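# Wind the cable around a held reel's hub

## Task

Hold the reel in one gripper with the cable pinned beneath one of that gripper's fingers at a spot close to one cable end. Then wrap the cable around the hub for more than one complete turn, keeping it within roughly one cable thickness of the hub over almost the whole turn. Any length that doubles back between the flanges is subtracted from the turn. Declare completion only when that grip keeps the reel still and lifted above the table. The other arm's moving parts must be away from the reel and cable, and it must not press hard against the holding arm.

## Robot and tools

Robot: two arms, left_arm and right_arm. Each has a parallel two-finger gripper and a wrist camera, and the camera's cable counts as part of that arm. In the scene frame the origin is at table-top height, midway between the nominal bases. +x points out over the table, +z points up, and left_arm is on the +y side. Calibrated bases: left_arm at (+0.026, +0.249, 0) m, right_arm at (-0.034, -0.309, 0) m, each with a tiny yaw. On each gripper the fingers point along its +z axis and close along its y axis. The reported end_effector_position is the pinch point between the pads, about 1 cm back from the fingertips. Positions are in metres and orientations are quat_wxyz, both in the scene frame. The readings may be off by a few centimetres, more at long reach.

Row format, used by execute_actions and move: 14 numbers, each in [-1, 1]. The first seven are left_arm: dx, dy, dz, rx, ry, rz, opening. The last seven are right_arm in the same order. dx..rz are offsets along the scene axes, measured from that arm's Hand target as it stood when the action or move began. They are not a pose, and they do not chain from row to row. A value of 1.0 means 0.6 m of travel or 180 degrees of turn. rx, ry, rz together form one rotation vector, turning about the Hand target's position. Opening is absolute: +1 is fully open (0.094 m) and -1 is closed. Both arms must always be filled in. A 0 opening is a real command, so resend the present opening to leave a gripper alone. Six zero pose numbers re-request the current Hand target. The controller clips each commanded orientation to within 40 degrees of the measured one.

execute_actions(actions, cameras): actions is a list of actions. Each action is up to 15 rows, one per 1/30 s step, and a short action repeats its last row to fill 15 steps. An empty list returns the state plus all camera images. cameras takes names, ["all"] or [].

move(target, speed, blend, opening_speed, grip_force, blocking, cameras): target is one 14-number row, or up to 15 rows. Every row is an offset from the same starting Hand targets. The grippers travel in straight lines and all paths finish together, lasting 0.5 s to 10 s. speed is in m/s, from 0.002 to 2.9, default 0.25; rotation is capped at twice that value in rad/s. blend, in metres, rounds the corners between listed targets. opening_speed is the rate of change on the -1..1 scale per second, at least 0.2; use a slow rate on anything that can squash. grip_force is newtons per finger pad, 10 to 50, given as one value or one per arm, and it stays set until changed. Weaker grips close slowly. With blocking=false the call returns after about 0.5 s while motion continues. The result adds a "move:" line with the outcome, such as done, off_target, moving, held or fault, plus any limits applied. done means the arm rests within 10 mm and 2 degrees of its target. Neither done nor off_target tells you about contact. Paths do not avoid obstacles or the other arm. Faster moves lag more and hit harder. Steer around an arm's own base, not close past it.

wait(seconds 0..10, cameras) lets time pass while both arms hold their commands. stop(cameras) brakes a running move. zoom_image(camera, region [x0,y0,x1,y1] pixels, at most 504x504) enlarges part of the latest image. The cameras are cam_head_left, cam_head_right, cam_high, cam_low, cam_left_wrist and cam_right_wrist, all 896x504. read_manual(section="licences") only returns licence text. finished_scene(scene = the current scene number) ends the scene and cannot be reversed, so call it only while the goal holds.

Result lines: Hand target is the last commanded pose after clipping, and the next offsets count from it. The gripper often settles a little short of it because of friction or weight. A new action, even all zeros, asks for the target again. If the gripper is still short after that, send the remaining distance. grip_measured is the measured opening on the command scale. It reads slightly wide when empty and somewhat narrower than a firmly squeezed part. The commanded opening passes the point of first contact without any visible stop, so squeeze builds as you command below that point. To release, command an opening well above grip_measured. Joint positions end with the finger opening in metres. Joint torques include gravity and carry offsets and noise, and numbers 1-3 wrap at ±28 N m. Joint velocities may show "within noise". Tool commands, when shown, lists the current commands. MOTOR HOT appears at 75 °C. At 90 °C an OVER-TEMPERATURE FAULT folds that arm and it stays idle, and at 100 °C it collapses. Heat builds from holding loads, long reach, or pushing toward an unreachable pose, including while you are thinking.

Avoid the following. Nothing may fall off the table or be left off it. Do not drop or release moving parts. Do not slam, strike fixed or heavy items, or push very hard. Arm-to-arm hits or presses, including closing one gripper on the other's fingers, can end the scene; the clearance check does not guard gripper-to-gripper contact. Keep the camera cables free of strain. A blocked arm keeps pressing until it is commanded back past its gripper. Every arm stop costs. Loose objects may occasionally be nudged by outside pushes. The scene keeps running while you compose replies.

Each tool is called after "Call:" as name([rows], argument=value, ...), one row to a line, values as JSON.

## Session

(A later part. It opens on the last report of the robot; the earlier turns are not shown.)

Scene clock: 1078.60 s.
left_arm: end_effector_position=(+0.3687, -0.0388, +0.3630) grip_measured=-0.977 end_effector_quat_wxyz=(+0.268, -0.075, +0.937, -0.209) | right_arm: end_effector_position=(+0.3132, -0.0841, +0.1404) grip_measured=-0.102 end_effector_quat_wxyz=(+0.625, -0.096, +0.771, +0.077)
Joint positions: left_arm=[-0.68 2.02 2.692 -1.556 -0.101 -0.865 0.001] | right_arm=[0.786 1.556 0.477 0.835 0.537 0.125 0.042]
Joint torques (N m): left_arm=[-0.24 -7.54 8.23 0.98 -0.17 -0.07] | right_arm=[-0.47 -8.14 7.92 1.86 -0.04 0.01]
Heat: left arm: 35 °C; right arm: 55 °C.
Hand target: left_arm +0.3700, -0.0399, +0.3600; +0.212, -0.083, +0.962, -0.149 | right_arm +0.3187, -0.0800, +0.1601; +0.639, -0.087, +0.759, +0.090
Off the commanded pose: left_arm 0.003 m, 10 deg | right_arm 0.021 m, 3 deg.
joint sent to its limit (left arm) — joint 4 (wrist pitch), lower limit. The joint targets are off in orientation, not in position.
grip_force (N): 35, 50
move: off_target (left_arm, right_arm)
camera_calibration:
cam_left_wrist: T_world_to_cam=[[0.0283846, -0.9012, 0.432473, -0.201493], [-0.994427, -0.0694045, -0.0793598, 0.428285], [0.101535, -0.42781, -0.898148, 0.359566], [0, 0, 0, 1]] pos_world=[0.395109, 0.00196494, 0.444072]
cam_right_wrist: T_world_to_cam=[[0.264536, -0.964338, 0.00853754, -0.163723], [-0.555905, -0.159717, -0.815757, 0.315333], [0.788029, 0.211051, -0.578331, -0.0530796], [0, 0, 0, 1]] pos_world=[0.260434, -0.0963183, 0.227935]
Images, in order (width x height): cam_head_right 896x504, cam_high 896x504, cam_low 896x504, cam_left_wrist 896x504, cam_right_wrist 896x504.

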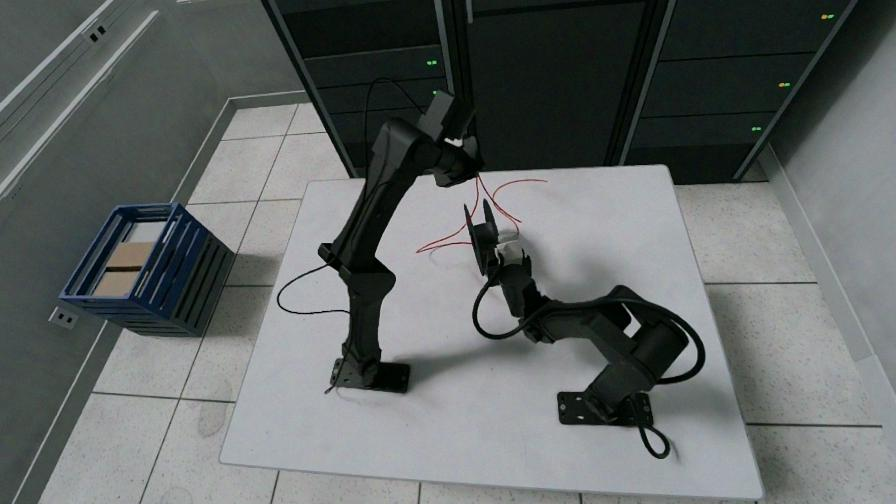

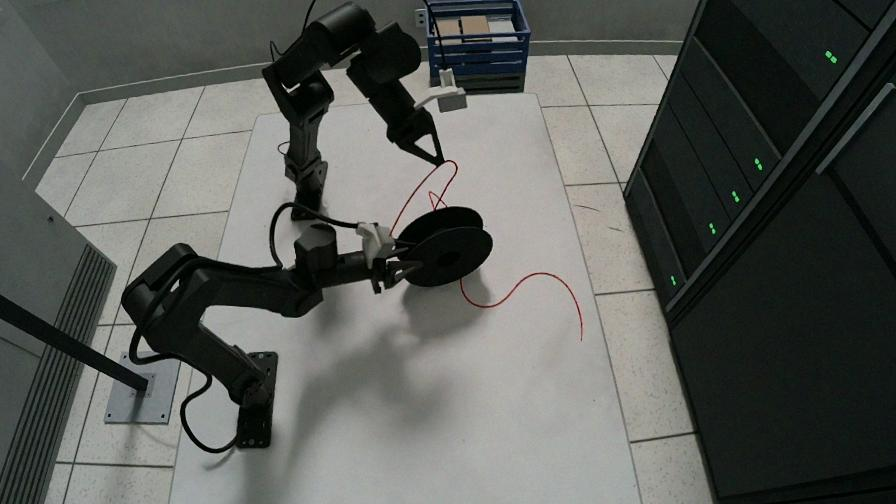

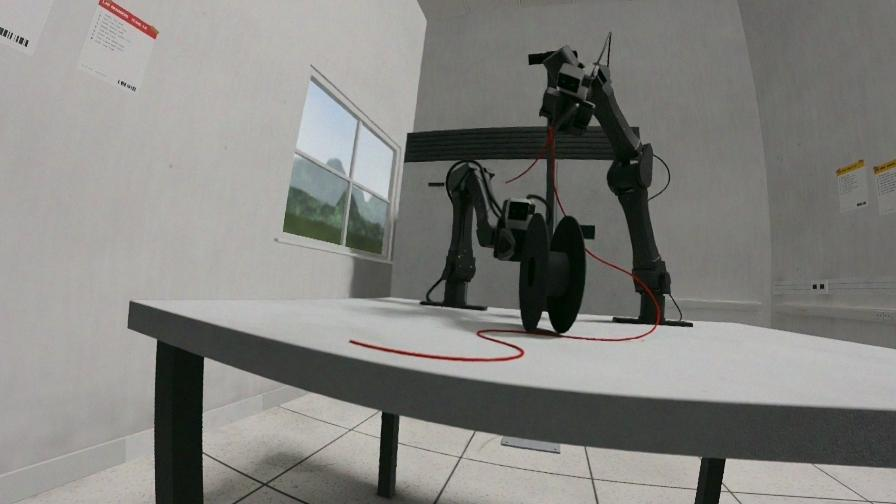

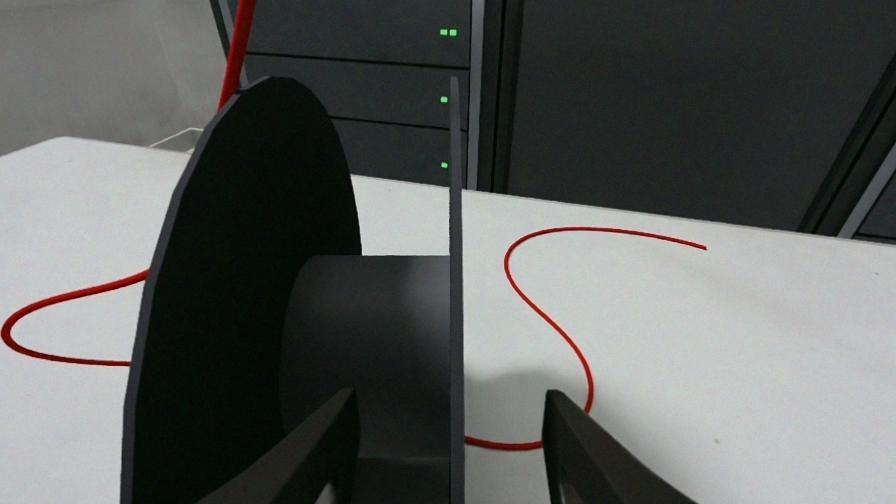

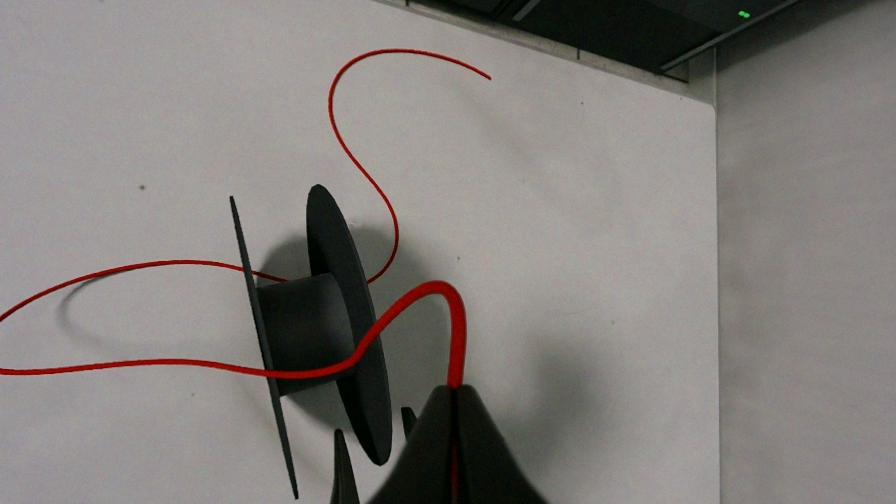

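Call:
move(target=[-0.0717, -0.0333, 0.0, -0.1407, -0.3709, -0.3389, -1, 0, 0, 0, 0, 0, 0, -0.1], speed=0.2, cameras=["cam_head_right", "cam_high", "cam_low", "cam_left_wrist", "cam_right_wrist"])

Scene clock: 1126.80 s.
left_arm: end_effector_position=(+0.3246, -0.0600, +0.3733) grip_measured=-0.977 end_effector_quat_wxyz=(+0.565, +0.433, +0.550, -0.437) | right_arm: end_effector_position=(+0.3132, -0.0842, +0.1403) grip_measured=-0.102 end_effector_quat_wxyz=(+0.625, -0.096, +0.771, +0.077)
Joint positions: left_arm=[-0.427 1.363 1.086 0.306 0.836 -0.013 0.001] | right_arm=[0.786 1.556 0.477 0.835 0.537 0.125 0.042]
Joint torques (N m): left_arm=[0.31 -4.67 6.54 1.46 0.01 0.16] | right_arm=[-0.49 -8.09 7.9 1.87 -0.04 0]
Heat: left arm: 35 °C; right arm: 54 °C.
Hand target: left_arm +0.3270, -0.0599, +0.3601; +0.558, +0.435, +0.557, -0.435 | right_arm +0.3187, -0.0800, +0.1601; +0.639, -0.087, +0.759, +0.090
Off the commanded pose: left_arm 0.014 m, 1 deg | right_arm 0.021 m, 3 deg.
grip_force (N): 35, 50
move: off_target (left_arm, right_arm)
camera_calibration:
cam_left_wrist: T_world_to_cam=[[-0.96981, -0.243686, -0.00929618, 0.304463], [-0.0960663, 0.416803, -0.903906, 0.429132], [0.224144, -0.875724, -0.42763, 0.121914], [0, 0, 0, 1]] pos_world=[0.30917, 0.00209321, 0.442859]
cam_right_wrist: T_world_to_cam=[[0.264548, -0.964333, 0.0086708, -0.163755], [-0.556123, -0.159896, -0.815574, 0.31525], [0.787872, 0.210937, -0.578588, -0.0530491], [0, 0, 0, 1]] pos_world=[0.260435, -0.0963176, 0.227836]
Images, in order (width x height): cam_head_right 896x504, cam_high 896x504, cam_low 896x504, cam_left_wrist 896x504, cam_right_wrist 896x504.

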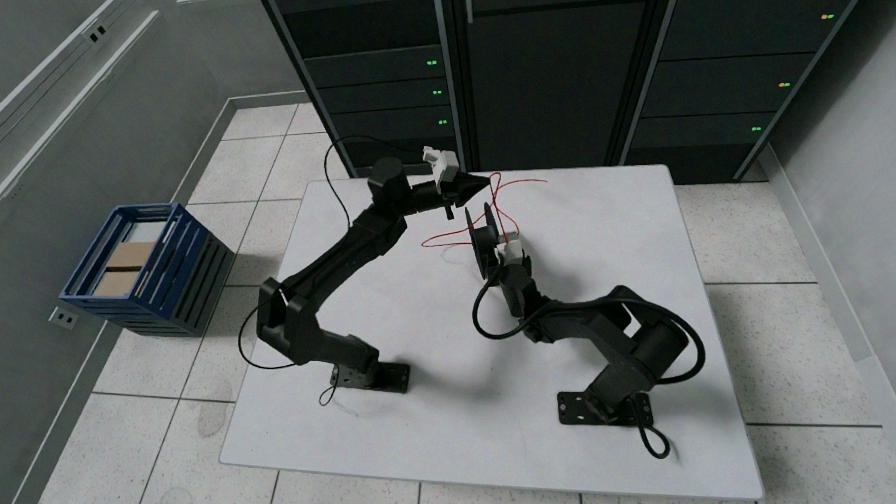

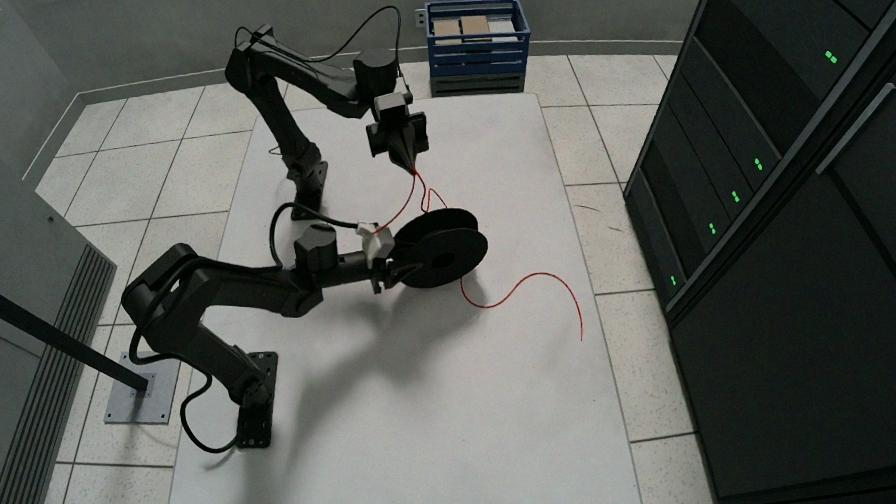

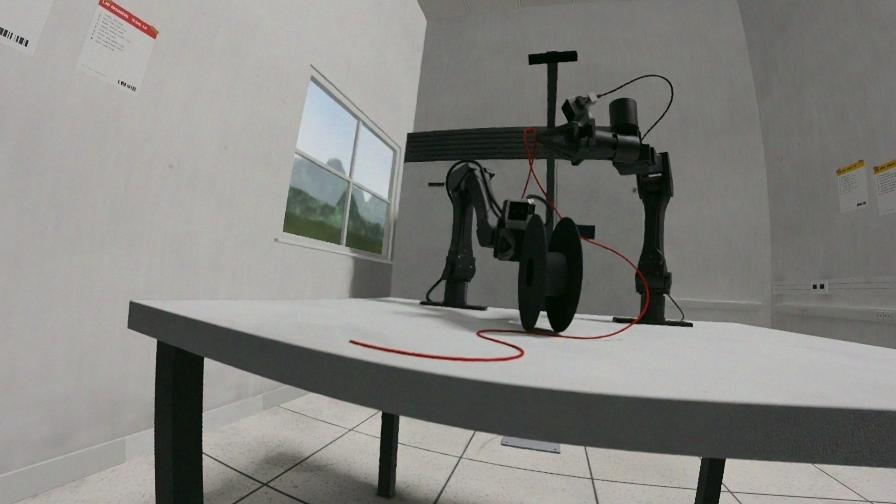

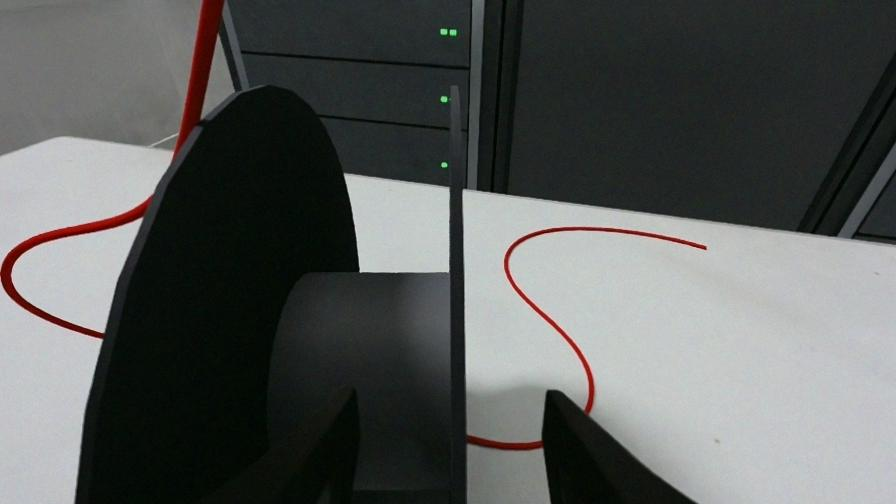

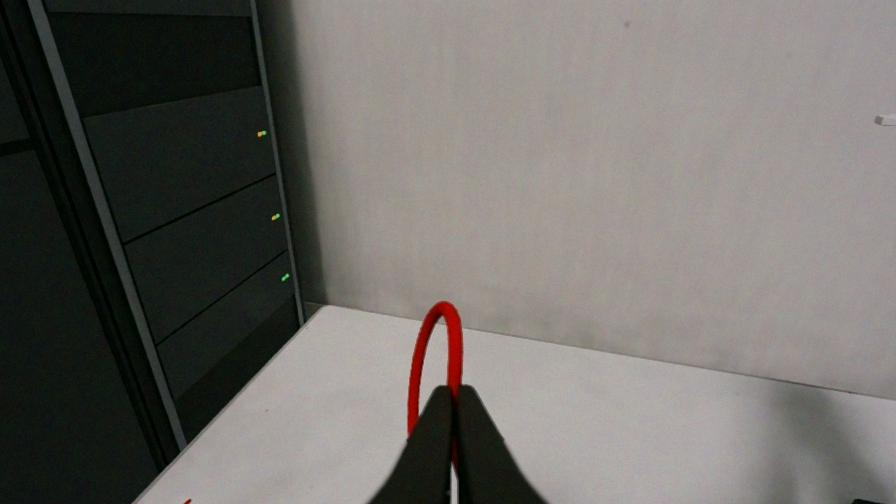

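Call:
zoom_image(camera="cam_high", region=[340, 130, 500, 300])

Call:
zoom_image(camera="cam_low", region=[480, 100, 640, 260])

Call:
zoom_image(camera="cam_head_right", region=[400, 140, 560, 300])

Call:
zoom_image(camera="cam_head_left", region=[400, 140, 560, 300])

Scaled by 2.965 from the camera's 896x504 image, which has a finer 1280x720 frame.

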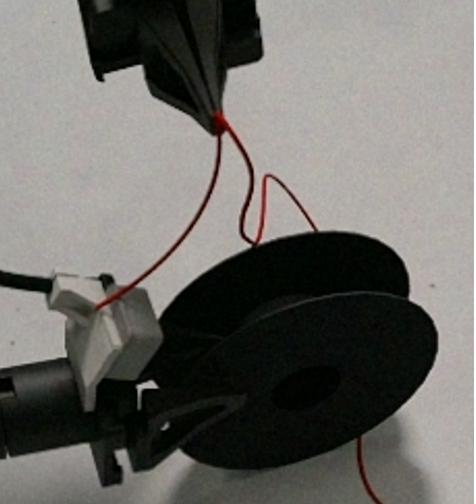

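Scaled by 3.150 from the camera's 896x504 image, which has a finer 1280x720 frame.

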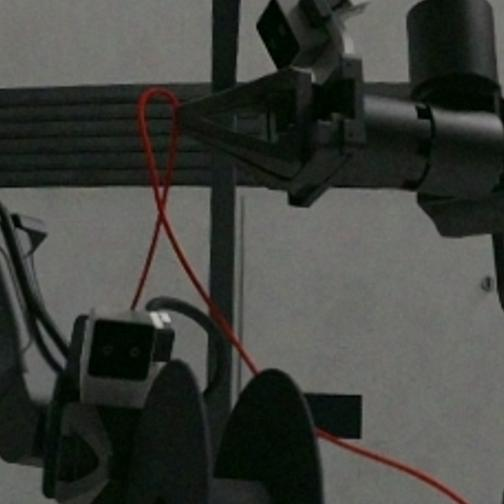

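Scaled by 3.150 from the camera's 896x504 image, which has a finer 1280x720 frame.

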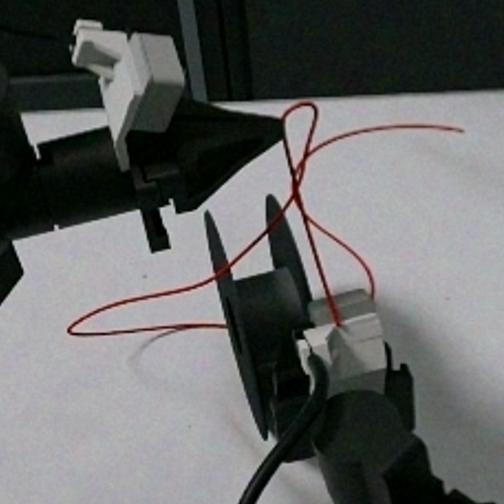

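This scene's latest camera images include none from cam_head_left. They are from: cam_head_right, cam_high, cam_low, cam_left_wrist, cam_right_wrist. cam_head_left's image comes with the result of a call that names it in "cameras".

Call:
move([
  [0.0633, 0.015, -0.0167, 0, 0, 0, -1, 0, 0, 0, 0, 0, 0, -0.1],
  [0.0633, 0.015, -0.2, 0, 0, 0, -1, 0, 0, 0, 0, 0, 0, -0.1],
], speed=[0.15, 0.1], blend=[0.01, 0], cameras=["cam_head_left", "cam_head_right", "cam_high", "cam_low", "cam_left_wrist", "cam_right_wrist"])

Call:
zoom_image(camera="cam_high", region=[340, 130, 500, 300])

Call:
zoom_image(camera="cam_low", region=[480, 130, 640, 290])

Call:
zoom_image(camera="cam_head_right", region=[420, 160, 560, 300])

Call:
zoom_image(camera="cam_head_left", region=[400, 160, 540, 300])

Scene clock: 1201.80 s.
left_arm: end_effector_position=(+0.3667, -0.0511, +0.2529) grip_measured=-0.977 end_effector_quat_wxyz=(+0.568, +0.435, +0.548, -0.432) | right_arm: end_effector_position=(+0.3132, -0.0842, +0.1403) grip_measured=-0.102 end_effector_quat_wxyz=(+0.625, -0.096, +0.771, +0.077)
Joint positions: left_arm=[-0.343 1.64 0.836 0.836 0.917 -0.005 0.001] | right_arm=[0.786 1.556 0.477 0.835 0.537 0.125 0.042]
Joint torques (N m): left_arm=[0.28 -6.28 6.12 1.4 -0.01 0.09] | right_arm=[-0.5 -8.12 7.91 1.86 -0.04 0.01]
Heat: left arm: 38 °C; right arm: 54 °C.
Hand target: left_arm +0.3650, -0.0509, +0.2401; +0.558, +0.435, +0.557, -0.435 | right_arm +0.3187, -0.0800, +0.1601; +0.639, -0.087, +0.759, +0.090
Off the commanded pose: left_arm 0.013 m, 2 deg | right_arm 0.021 m, 3 deg.
grip_force (N): 35, 50
move: off_target (left_arm, right_arm)
camera_calibration:
cam_left_wrist: T_world_to_cam=[[-0.968729, -0.247234, -0.0209612, 0.348728], [-0.0874429, 0.419239, -0.903655, 0.317537], [0.232202, -0.873564, -0.427748, 0.0659395], [0, 0, 0, 1]] pos_world=[0.350279, 0.0106956, 0.32246]
cam_right_wrist: T_world_to_cam=[[0.264548, -0.964333, 0.0086708, -0.163755], [-0.556123, -0.159896, -0.815574, 0.31525], [0.787872, 0.210937, -0.578588, -0.0530491], [0, 0, 0, 1]] pos_world=[0.260435, -0.0963176, 0.227836]

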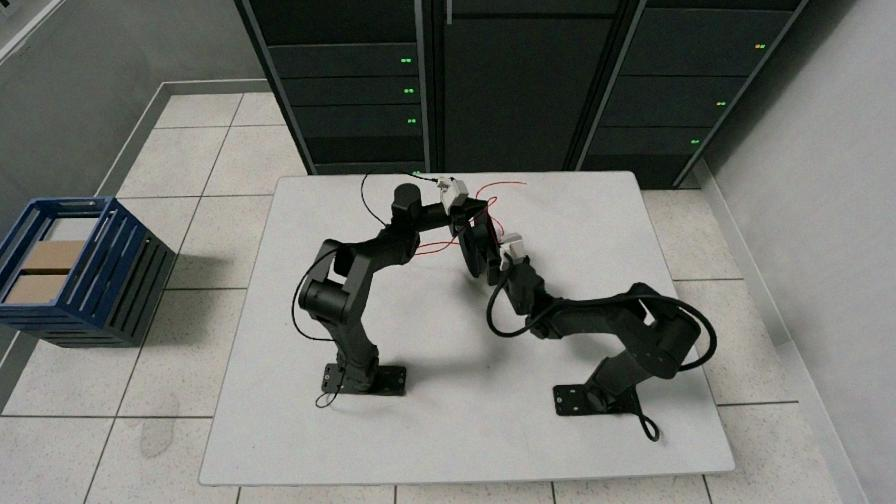

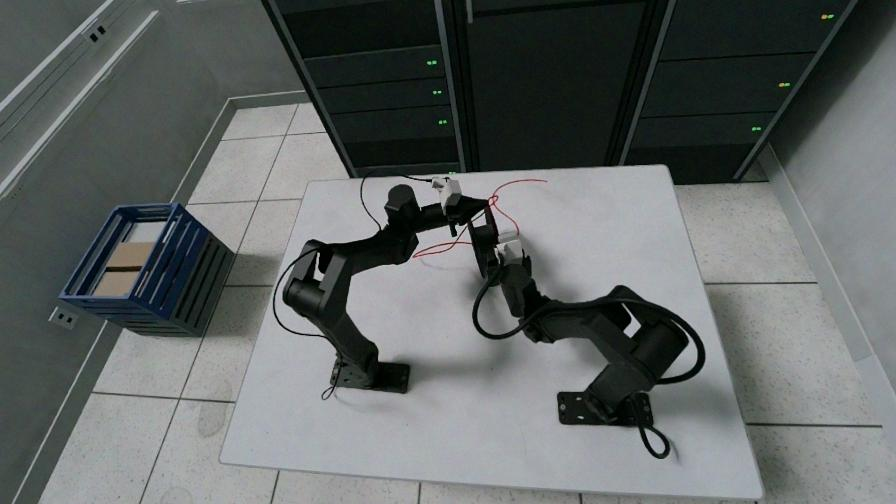

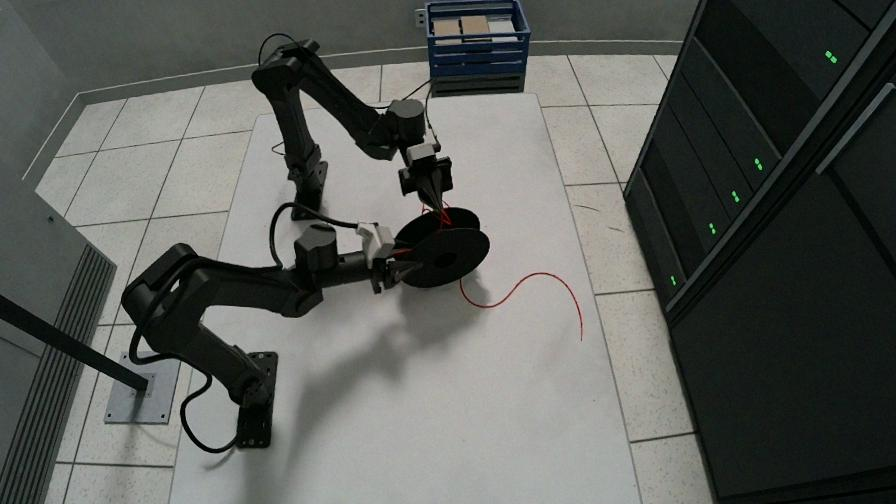

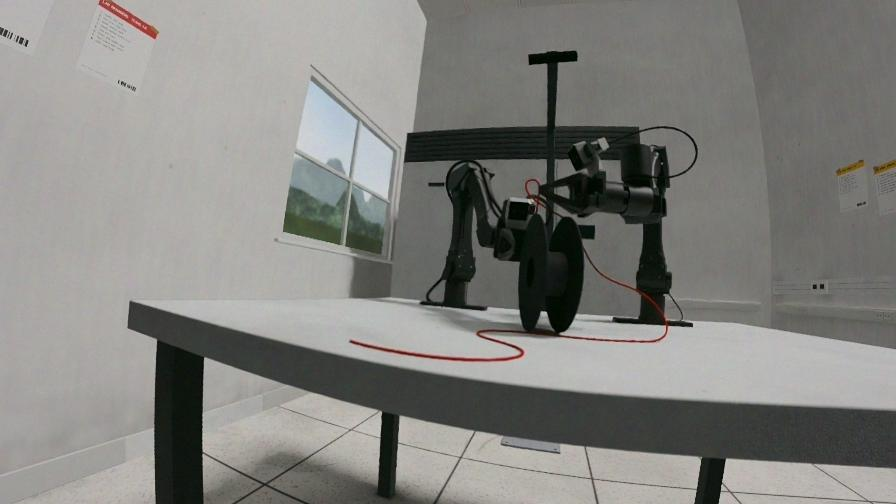

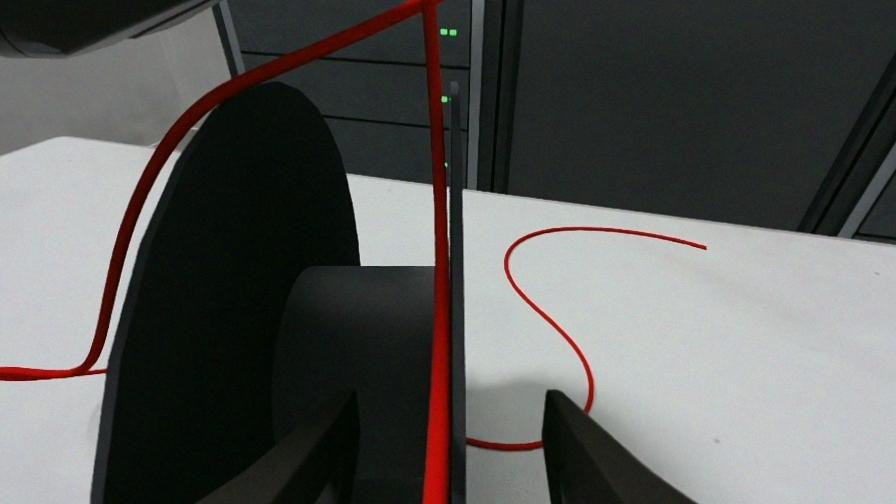

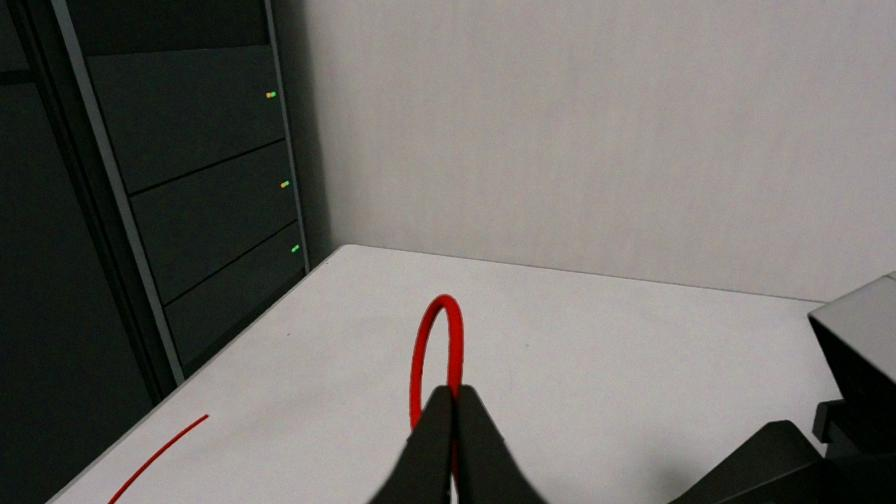

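Scaled by 2.965 from the camera's 896x504 image, which has a finer 1280x720 frame.

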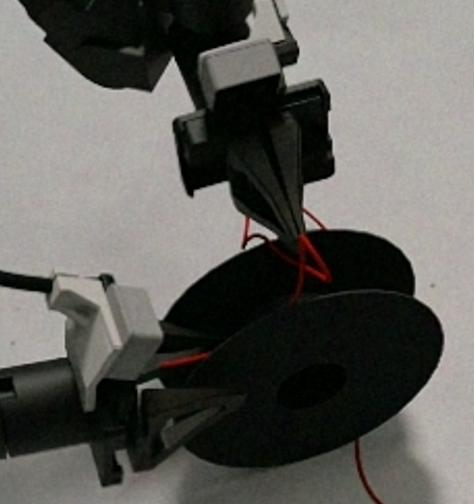

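Scaled by 3.150 from the camera's 896x504 image, which has a finer 1280x720 frame.

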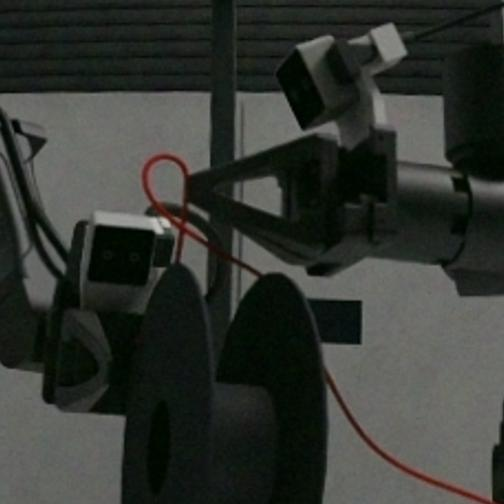

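Scaled by 3.600 from the camera's 896x504 image, which has a finer 1280x720 frame.

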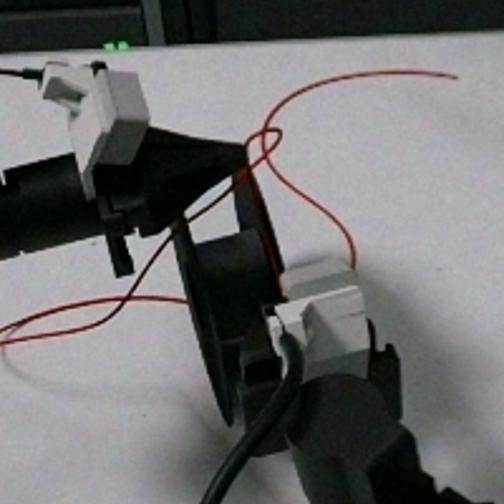

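Scaled by 3.600 from the camera's 896x504 image, which has a finer 1280x720 frame.

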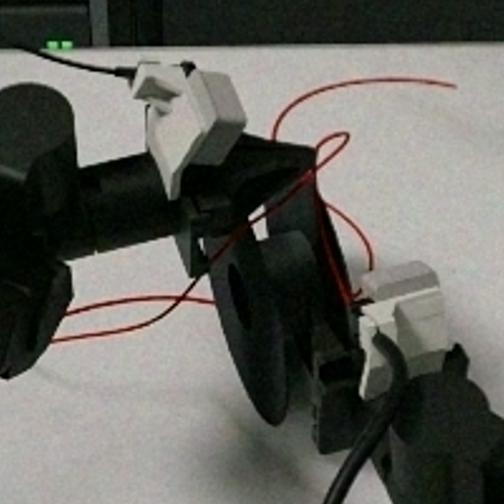

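Call:
zoom_image(camera="cam_left_wrist", region=[330, 0, 570, 252])

Call:
zoom_image(camera="cam_left_wrist", region=[330, 252, 570, 504])

Scaled by 2.000 from the camera's 896x504 image, which has a finer 1280x720 frame.

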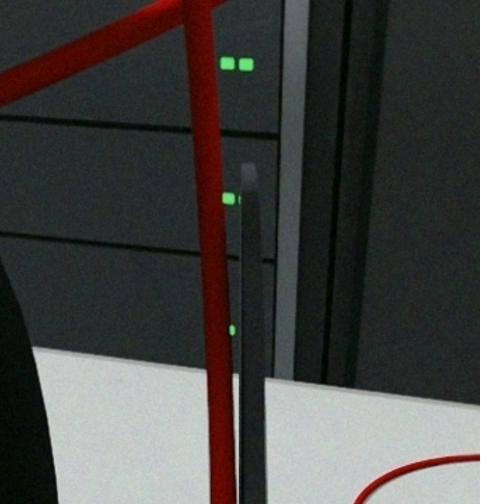

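Scaled by 2.000 from the camera's 896x504 image, which has a finer 1280x720 frame.

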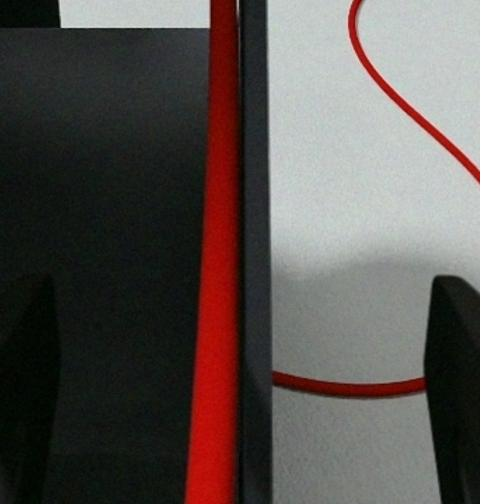

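Call:
move(target=[0, 0, -0.03, 0, 0, 0, -1, 0, 0, 0, 0, 0, 0, -0.1], speed=0.06, cameras=["cam_high", "cam_low", "cam_left_wrist"])

Call:
zoom_image(camera="cam_left_wrist", region=[330, 252, 570, 504])

Call:
zoom_image(camera="cam_high", region=[340, 130, 500, 300])

Call:
zoom_image(camera="cam_low", region=[480, 130, 640, 340])

Scene clock: 1245.20 s.
left_arm: end_effector_position=(+0.3670, -0.0513, +0.2358) grip_measured=-0.977 end_effector_quat_wxyz=(+0.569, +0.436, +0.547, -0.432) | right_arm: end_effector_position=(+0.3132, -0.0842, +0.1403) grip_measured=-0.102 end_effector_quat_wxyz=(+0.625, -0.096, +0.771, +0.077)
Joint positions: left_arm=[-0.343 1.685 0.801 0.919 0.917 -0.005 0.001] | right_arm=[0.786 1.556 0.477 0.835 0.537 0.125 0.042]
Joint torques (N m): left_arm=[0.05 -6.3 5.49 1.37 0.04 0.04] | right_arm=[-0.49 -8.16 7.91 1.86 -0.04 0.01]
Heat: left arm: 37 °C; right arm: 54 °C.
Hand target: left_arm +0.3650, -0.0509, +0.2219; +0.558, +0.435, +0.557, -0.435 | right_arm +0.3187, -0.0800, +0.1601; +0.639, -0.087, +0.759, +0.090
Off the commanded pose: left_arm 0.014 m, 2 deg | right_arm 0.021 m, 3 deg.
grip_force (N): 35, 50
move: off_target (left_arm, right_arm)
camera_calibration:
cam_left_wrist: T_world_to_cam=[[-0.968688, -0.247178, -0.023396, 0.349266], [-0.0848436, 0.418108, -0.904426, 0.301393], [0.233336, -0.874122, -0.425988, 0.05752], [0, 0, 0, 1]] pos_world=[0.350479, 0.0105952, 0.305262]
Images, in order (width x height): cam_high 896x504, cam_low 896x504, cam_left_wrist 896x504.

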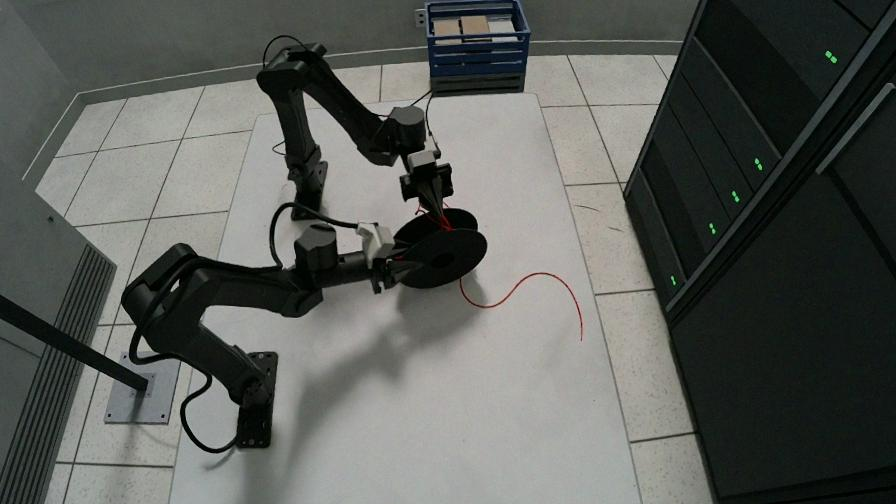

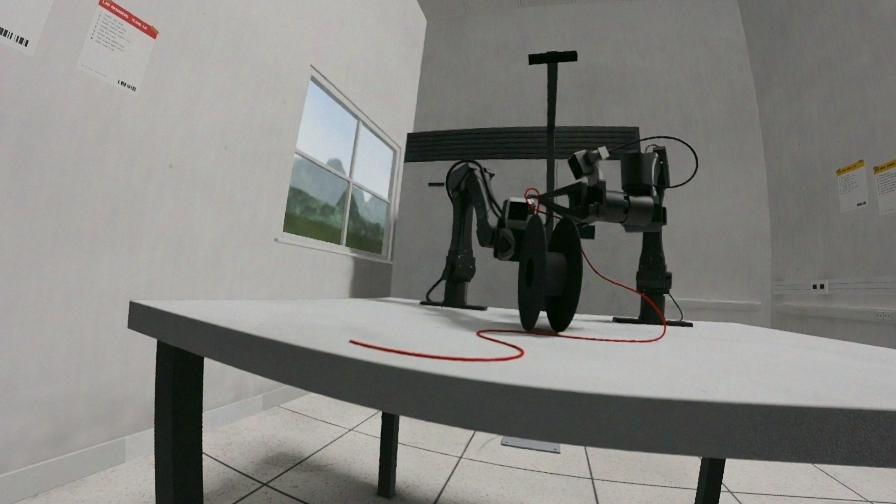

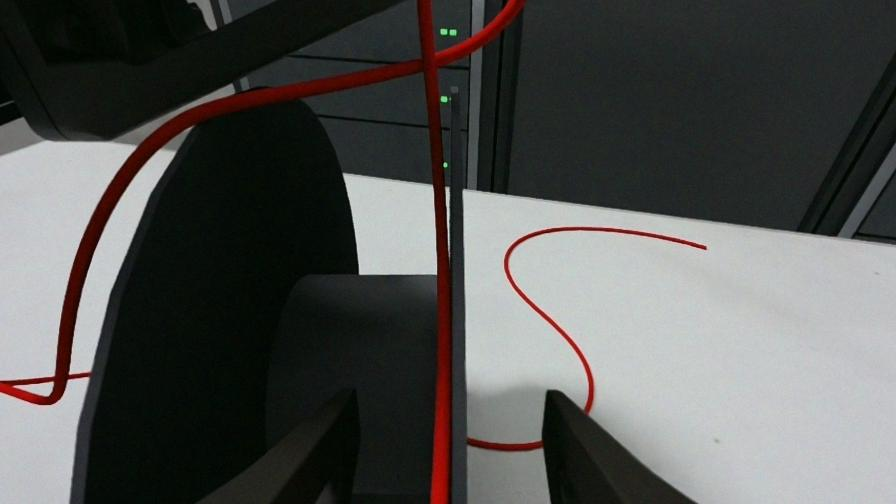

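Scaled by 2.000 from the camera's 896x504 image, which has a finer 1280x720 frame.

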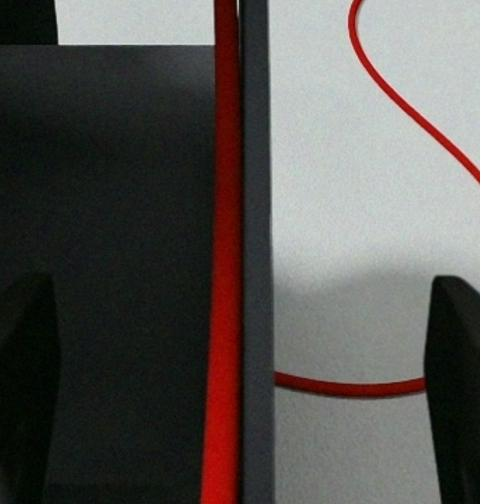

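Scaled by 2.965 from the camera's 896x504 image, which has a finer 1280x720 frame.

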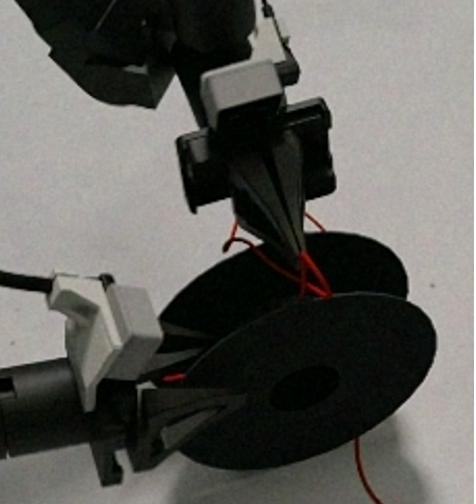

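Scaled by 2.400 from the camera's 896x504 image, which has a finer 1280x720 frame.

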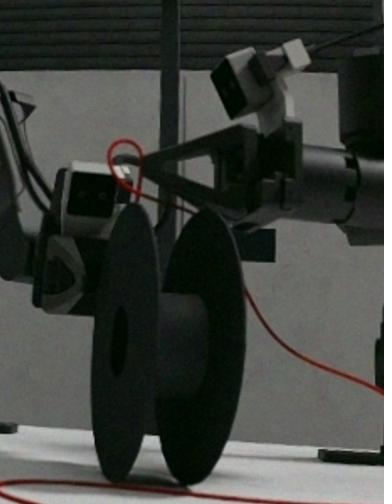

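Call:
move(target=[0, 0, 0, 0, 0, 0, -1, 0, 0, 0, 0, 0, 0, -1], opening_speed=0.4, cameras=["cam_high", "cam_low", "cam_left_wrist"])

Call:
zoom_image(camera="cam_left_wrist", region=[330, 252, 570, 504])

Scene clock: 1258.83 s.
left_arm: end_effector_position=(+0.3670, -0.0513, +0.2359) grip_measured=-0.977 end_effector_quat_wxyz=(+0.570, +0.436, +0.547, -0.432) | right_arm: end_effector_position=(+0.3130, -0.0838, +0.1402) grip_measured=-0.905 end_effector_quat_wxyz=(+0.624, -0.099, +0.771, +0.076)
Joint positions: left_arm=[-0.343 1.685 0.801 0.92 0.917 -0.005 0.001] | right_arm=[0.786 1.556 0.477 0.834 0.534 0.121 0.004]
Joint torques (N m): left_arm=[-0.02 -6.3 5.71 1.35 0.01 0.07] | right_arm=[-0.51 -8.1 7.91 1.86 -0.03 0.04]
Heat: left arm: 38 °C; right arm: 54 °C.
Hand target: left_arm +0.3650, -0.0509, +0.2220; +0.558, +0.435, +0.557, -0.435 | right_arm +0.3187, -0.0800, +0.1601; +0.639, -0.088, +0.759, +0.090
Off the commanded pose: left_arm 0.014 m, 2 deg | right_arm 0.021 m, 3 deg.
grip_force (N): 35, 50
move: off_target (left_arm, right_arm)
camera_calibration:
cam_left_wrist: T_world_to_cam=[[-0.968667, -0.247201, -0.0239922, 0.349371], [-0.0842329, 0.417865, -0.904596, 0.301274], [0.233643, -0.874231, -0.425595, 0.0574472], [0, 0, 0, 1]] pos_world=[0.35038, 0.0106951, 0.305363]
Images, in order (width x height): cam_high 896x504, cam_low 896x504, cam_left_wrist 896x504.

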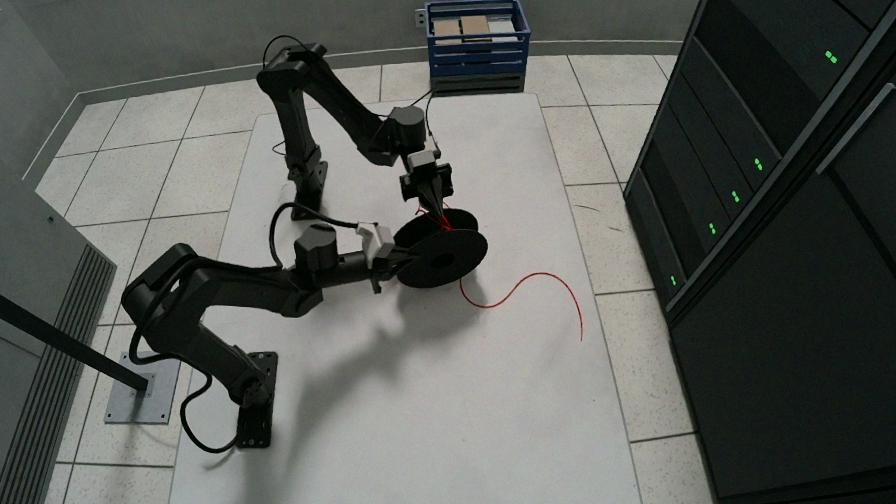

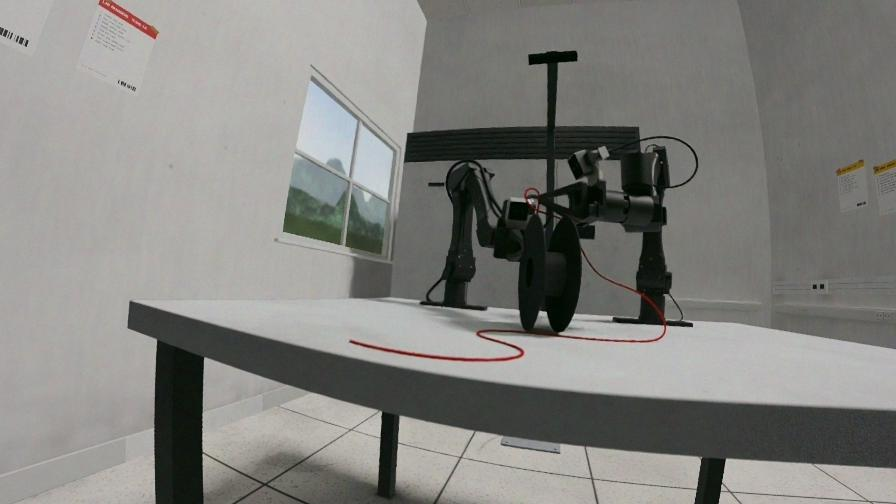

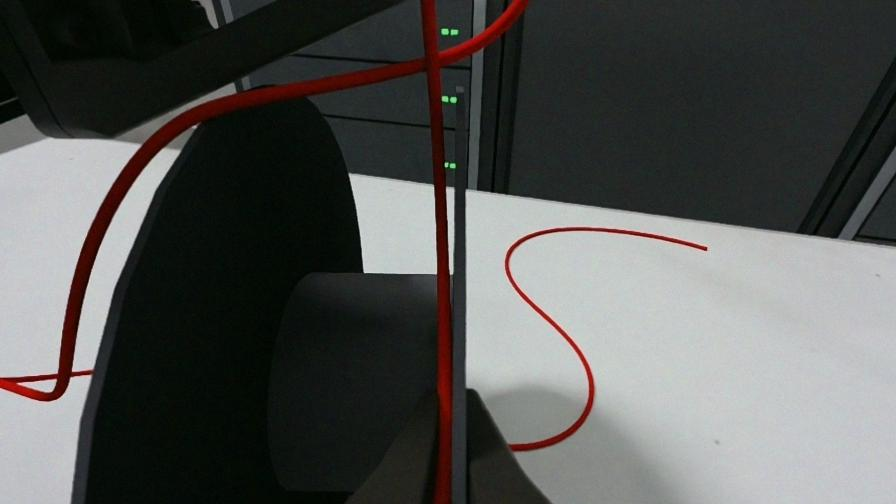

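Scaled by 2.000 from the camera's 896x504 image, which has a finer 1280x720 frame.

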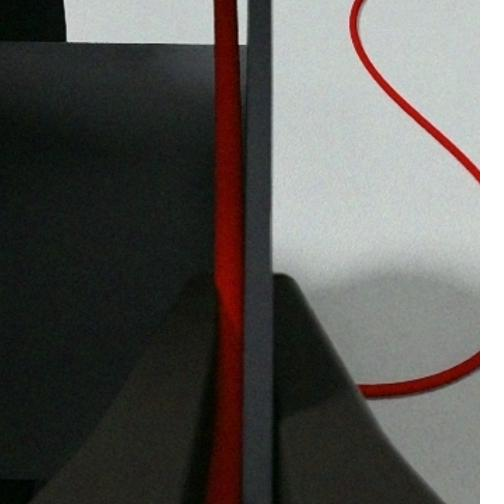

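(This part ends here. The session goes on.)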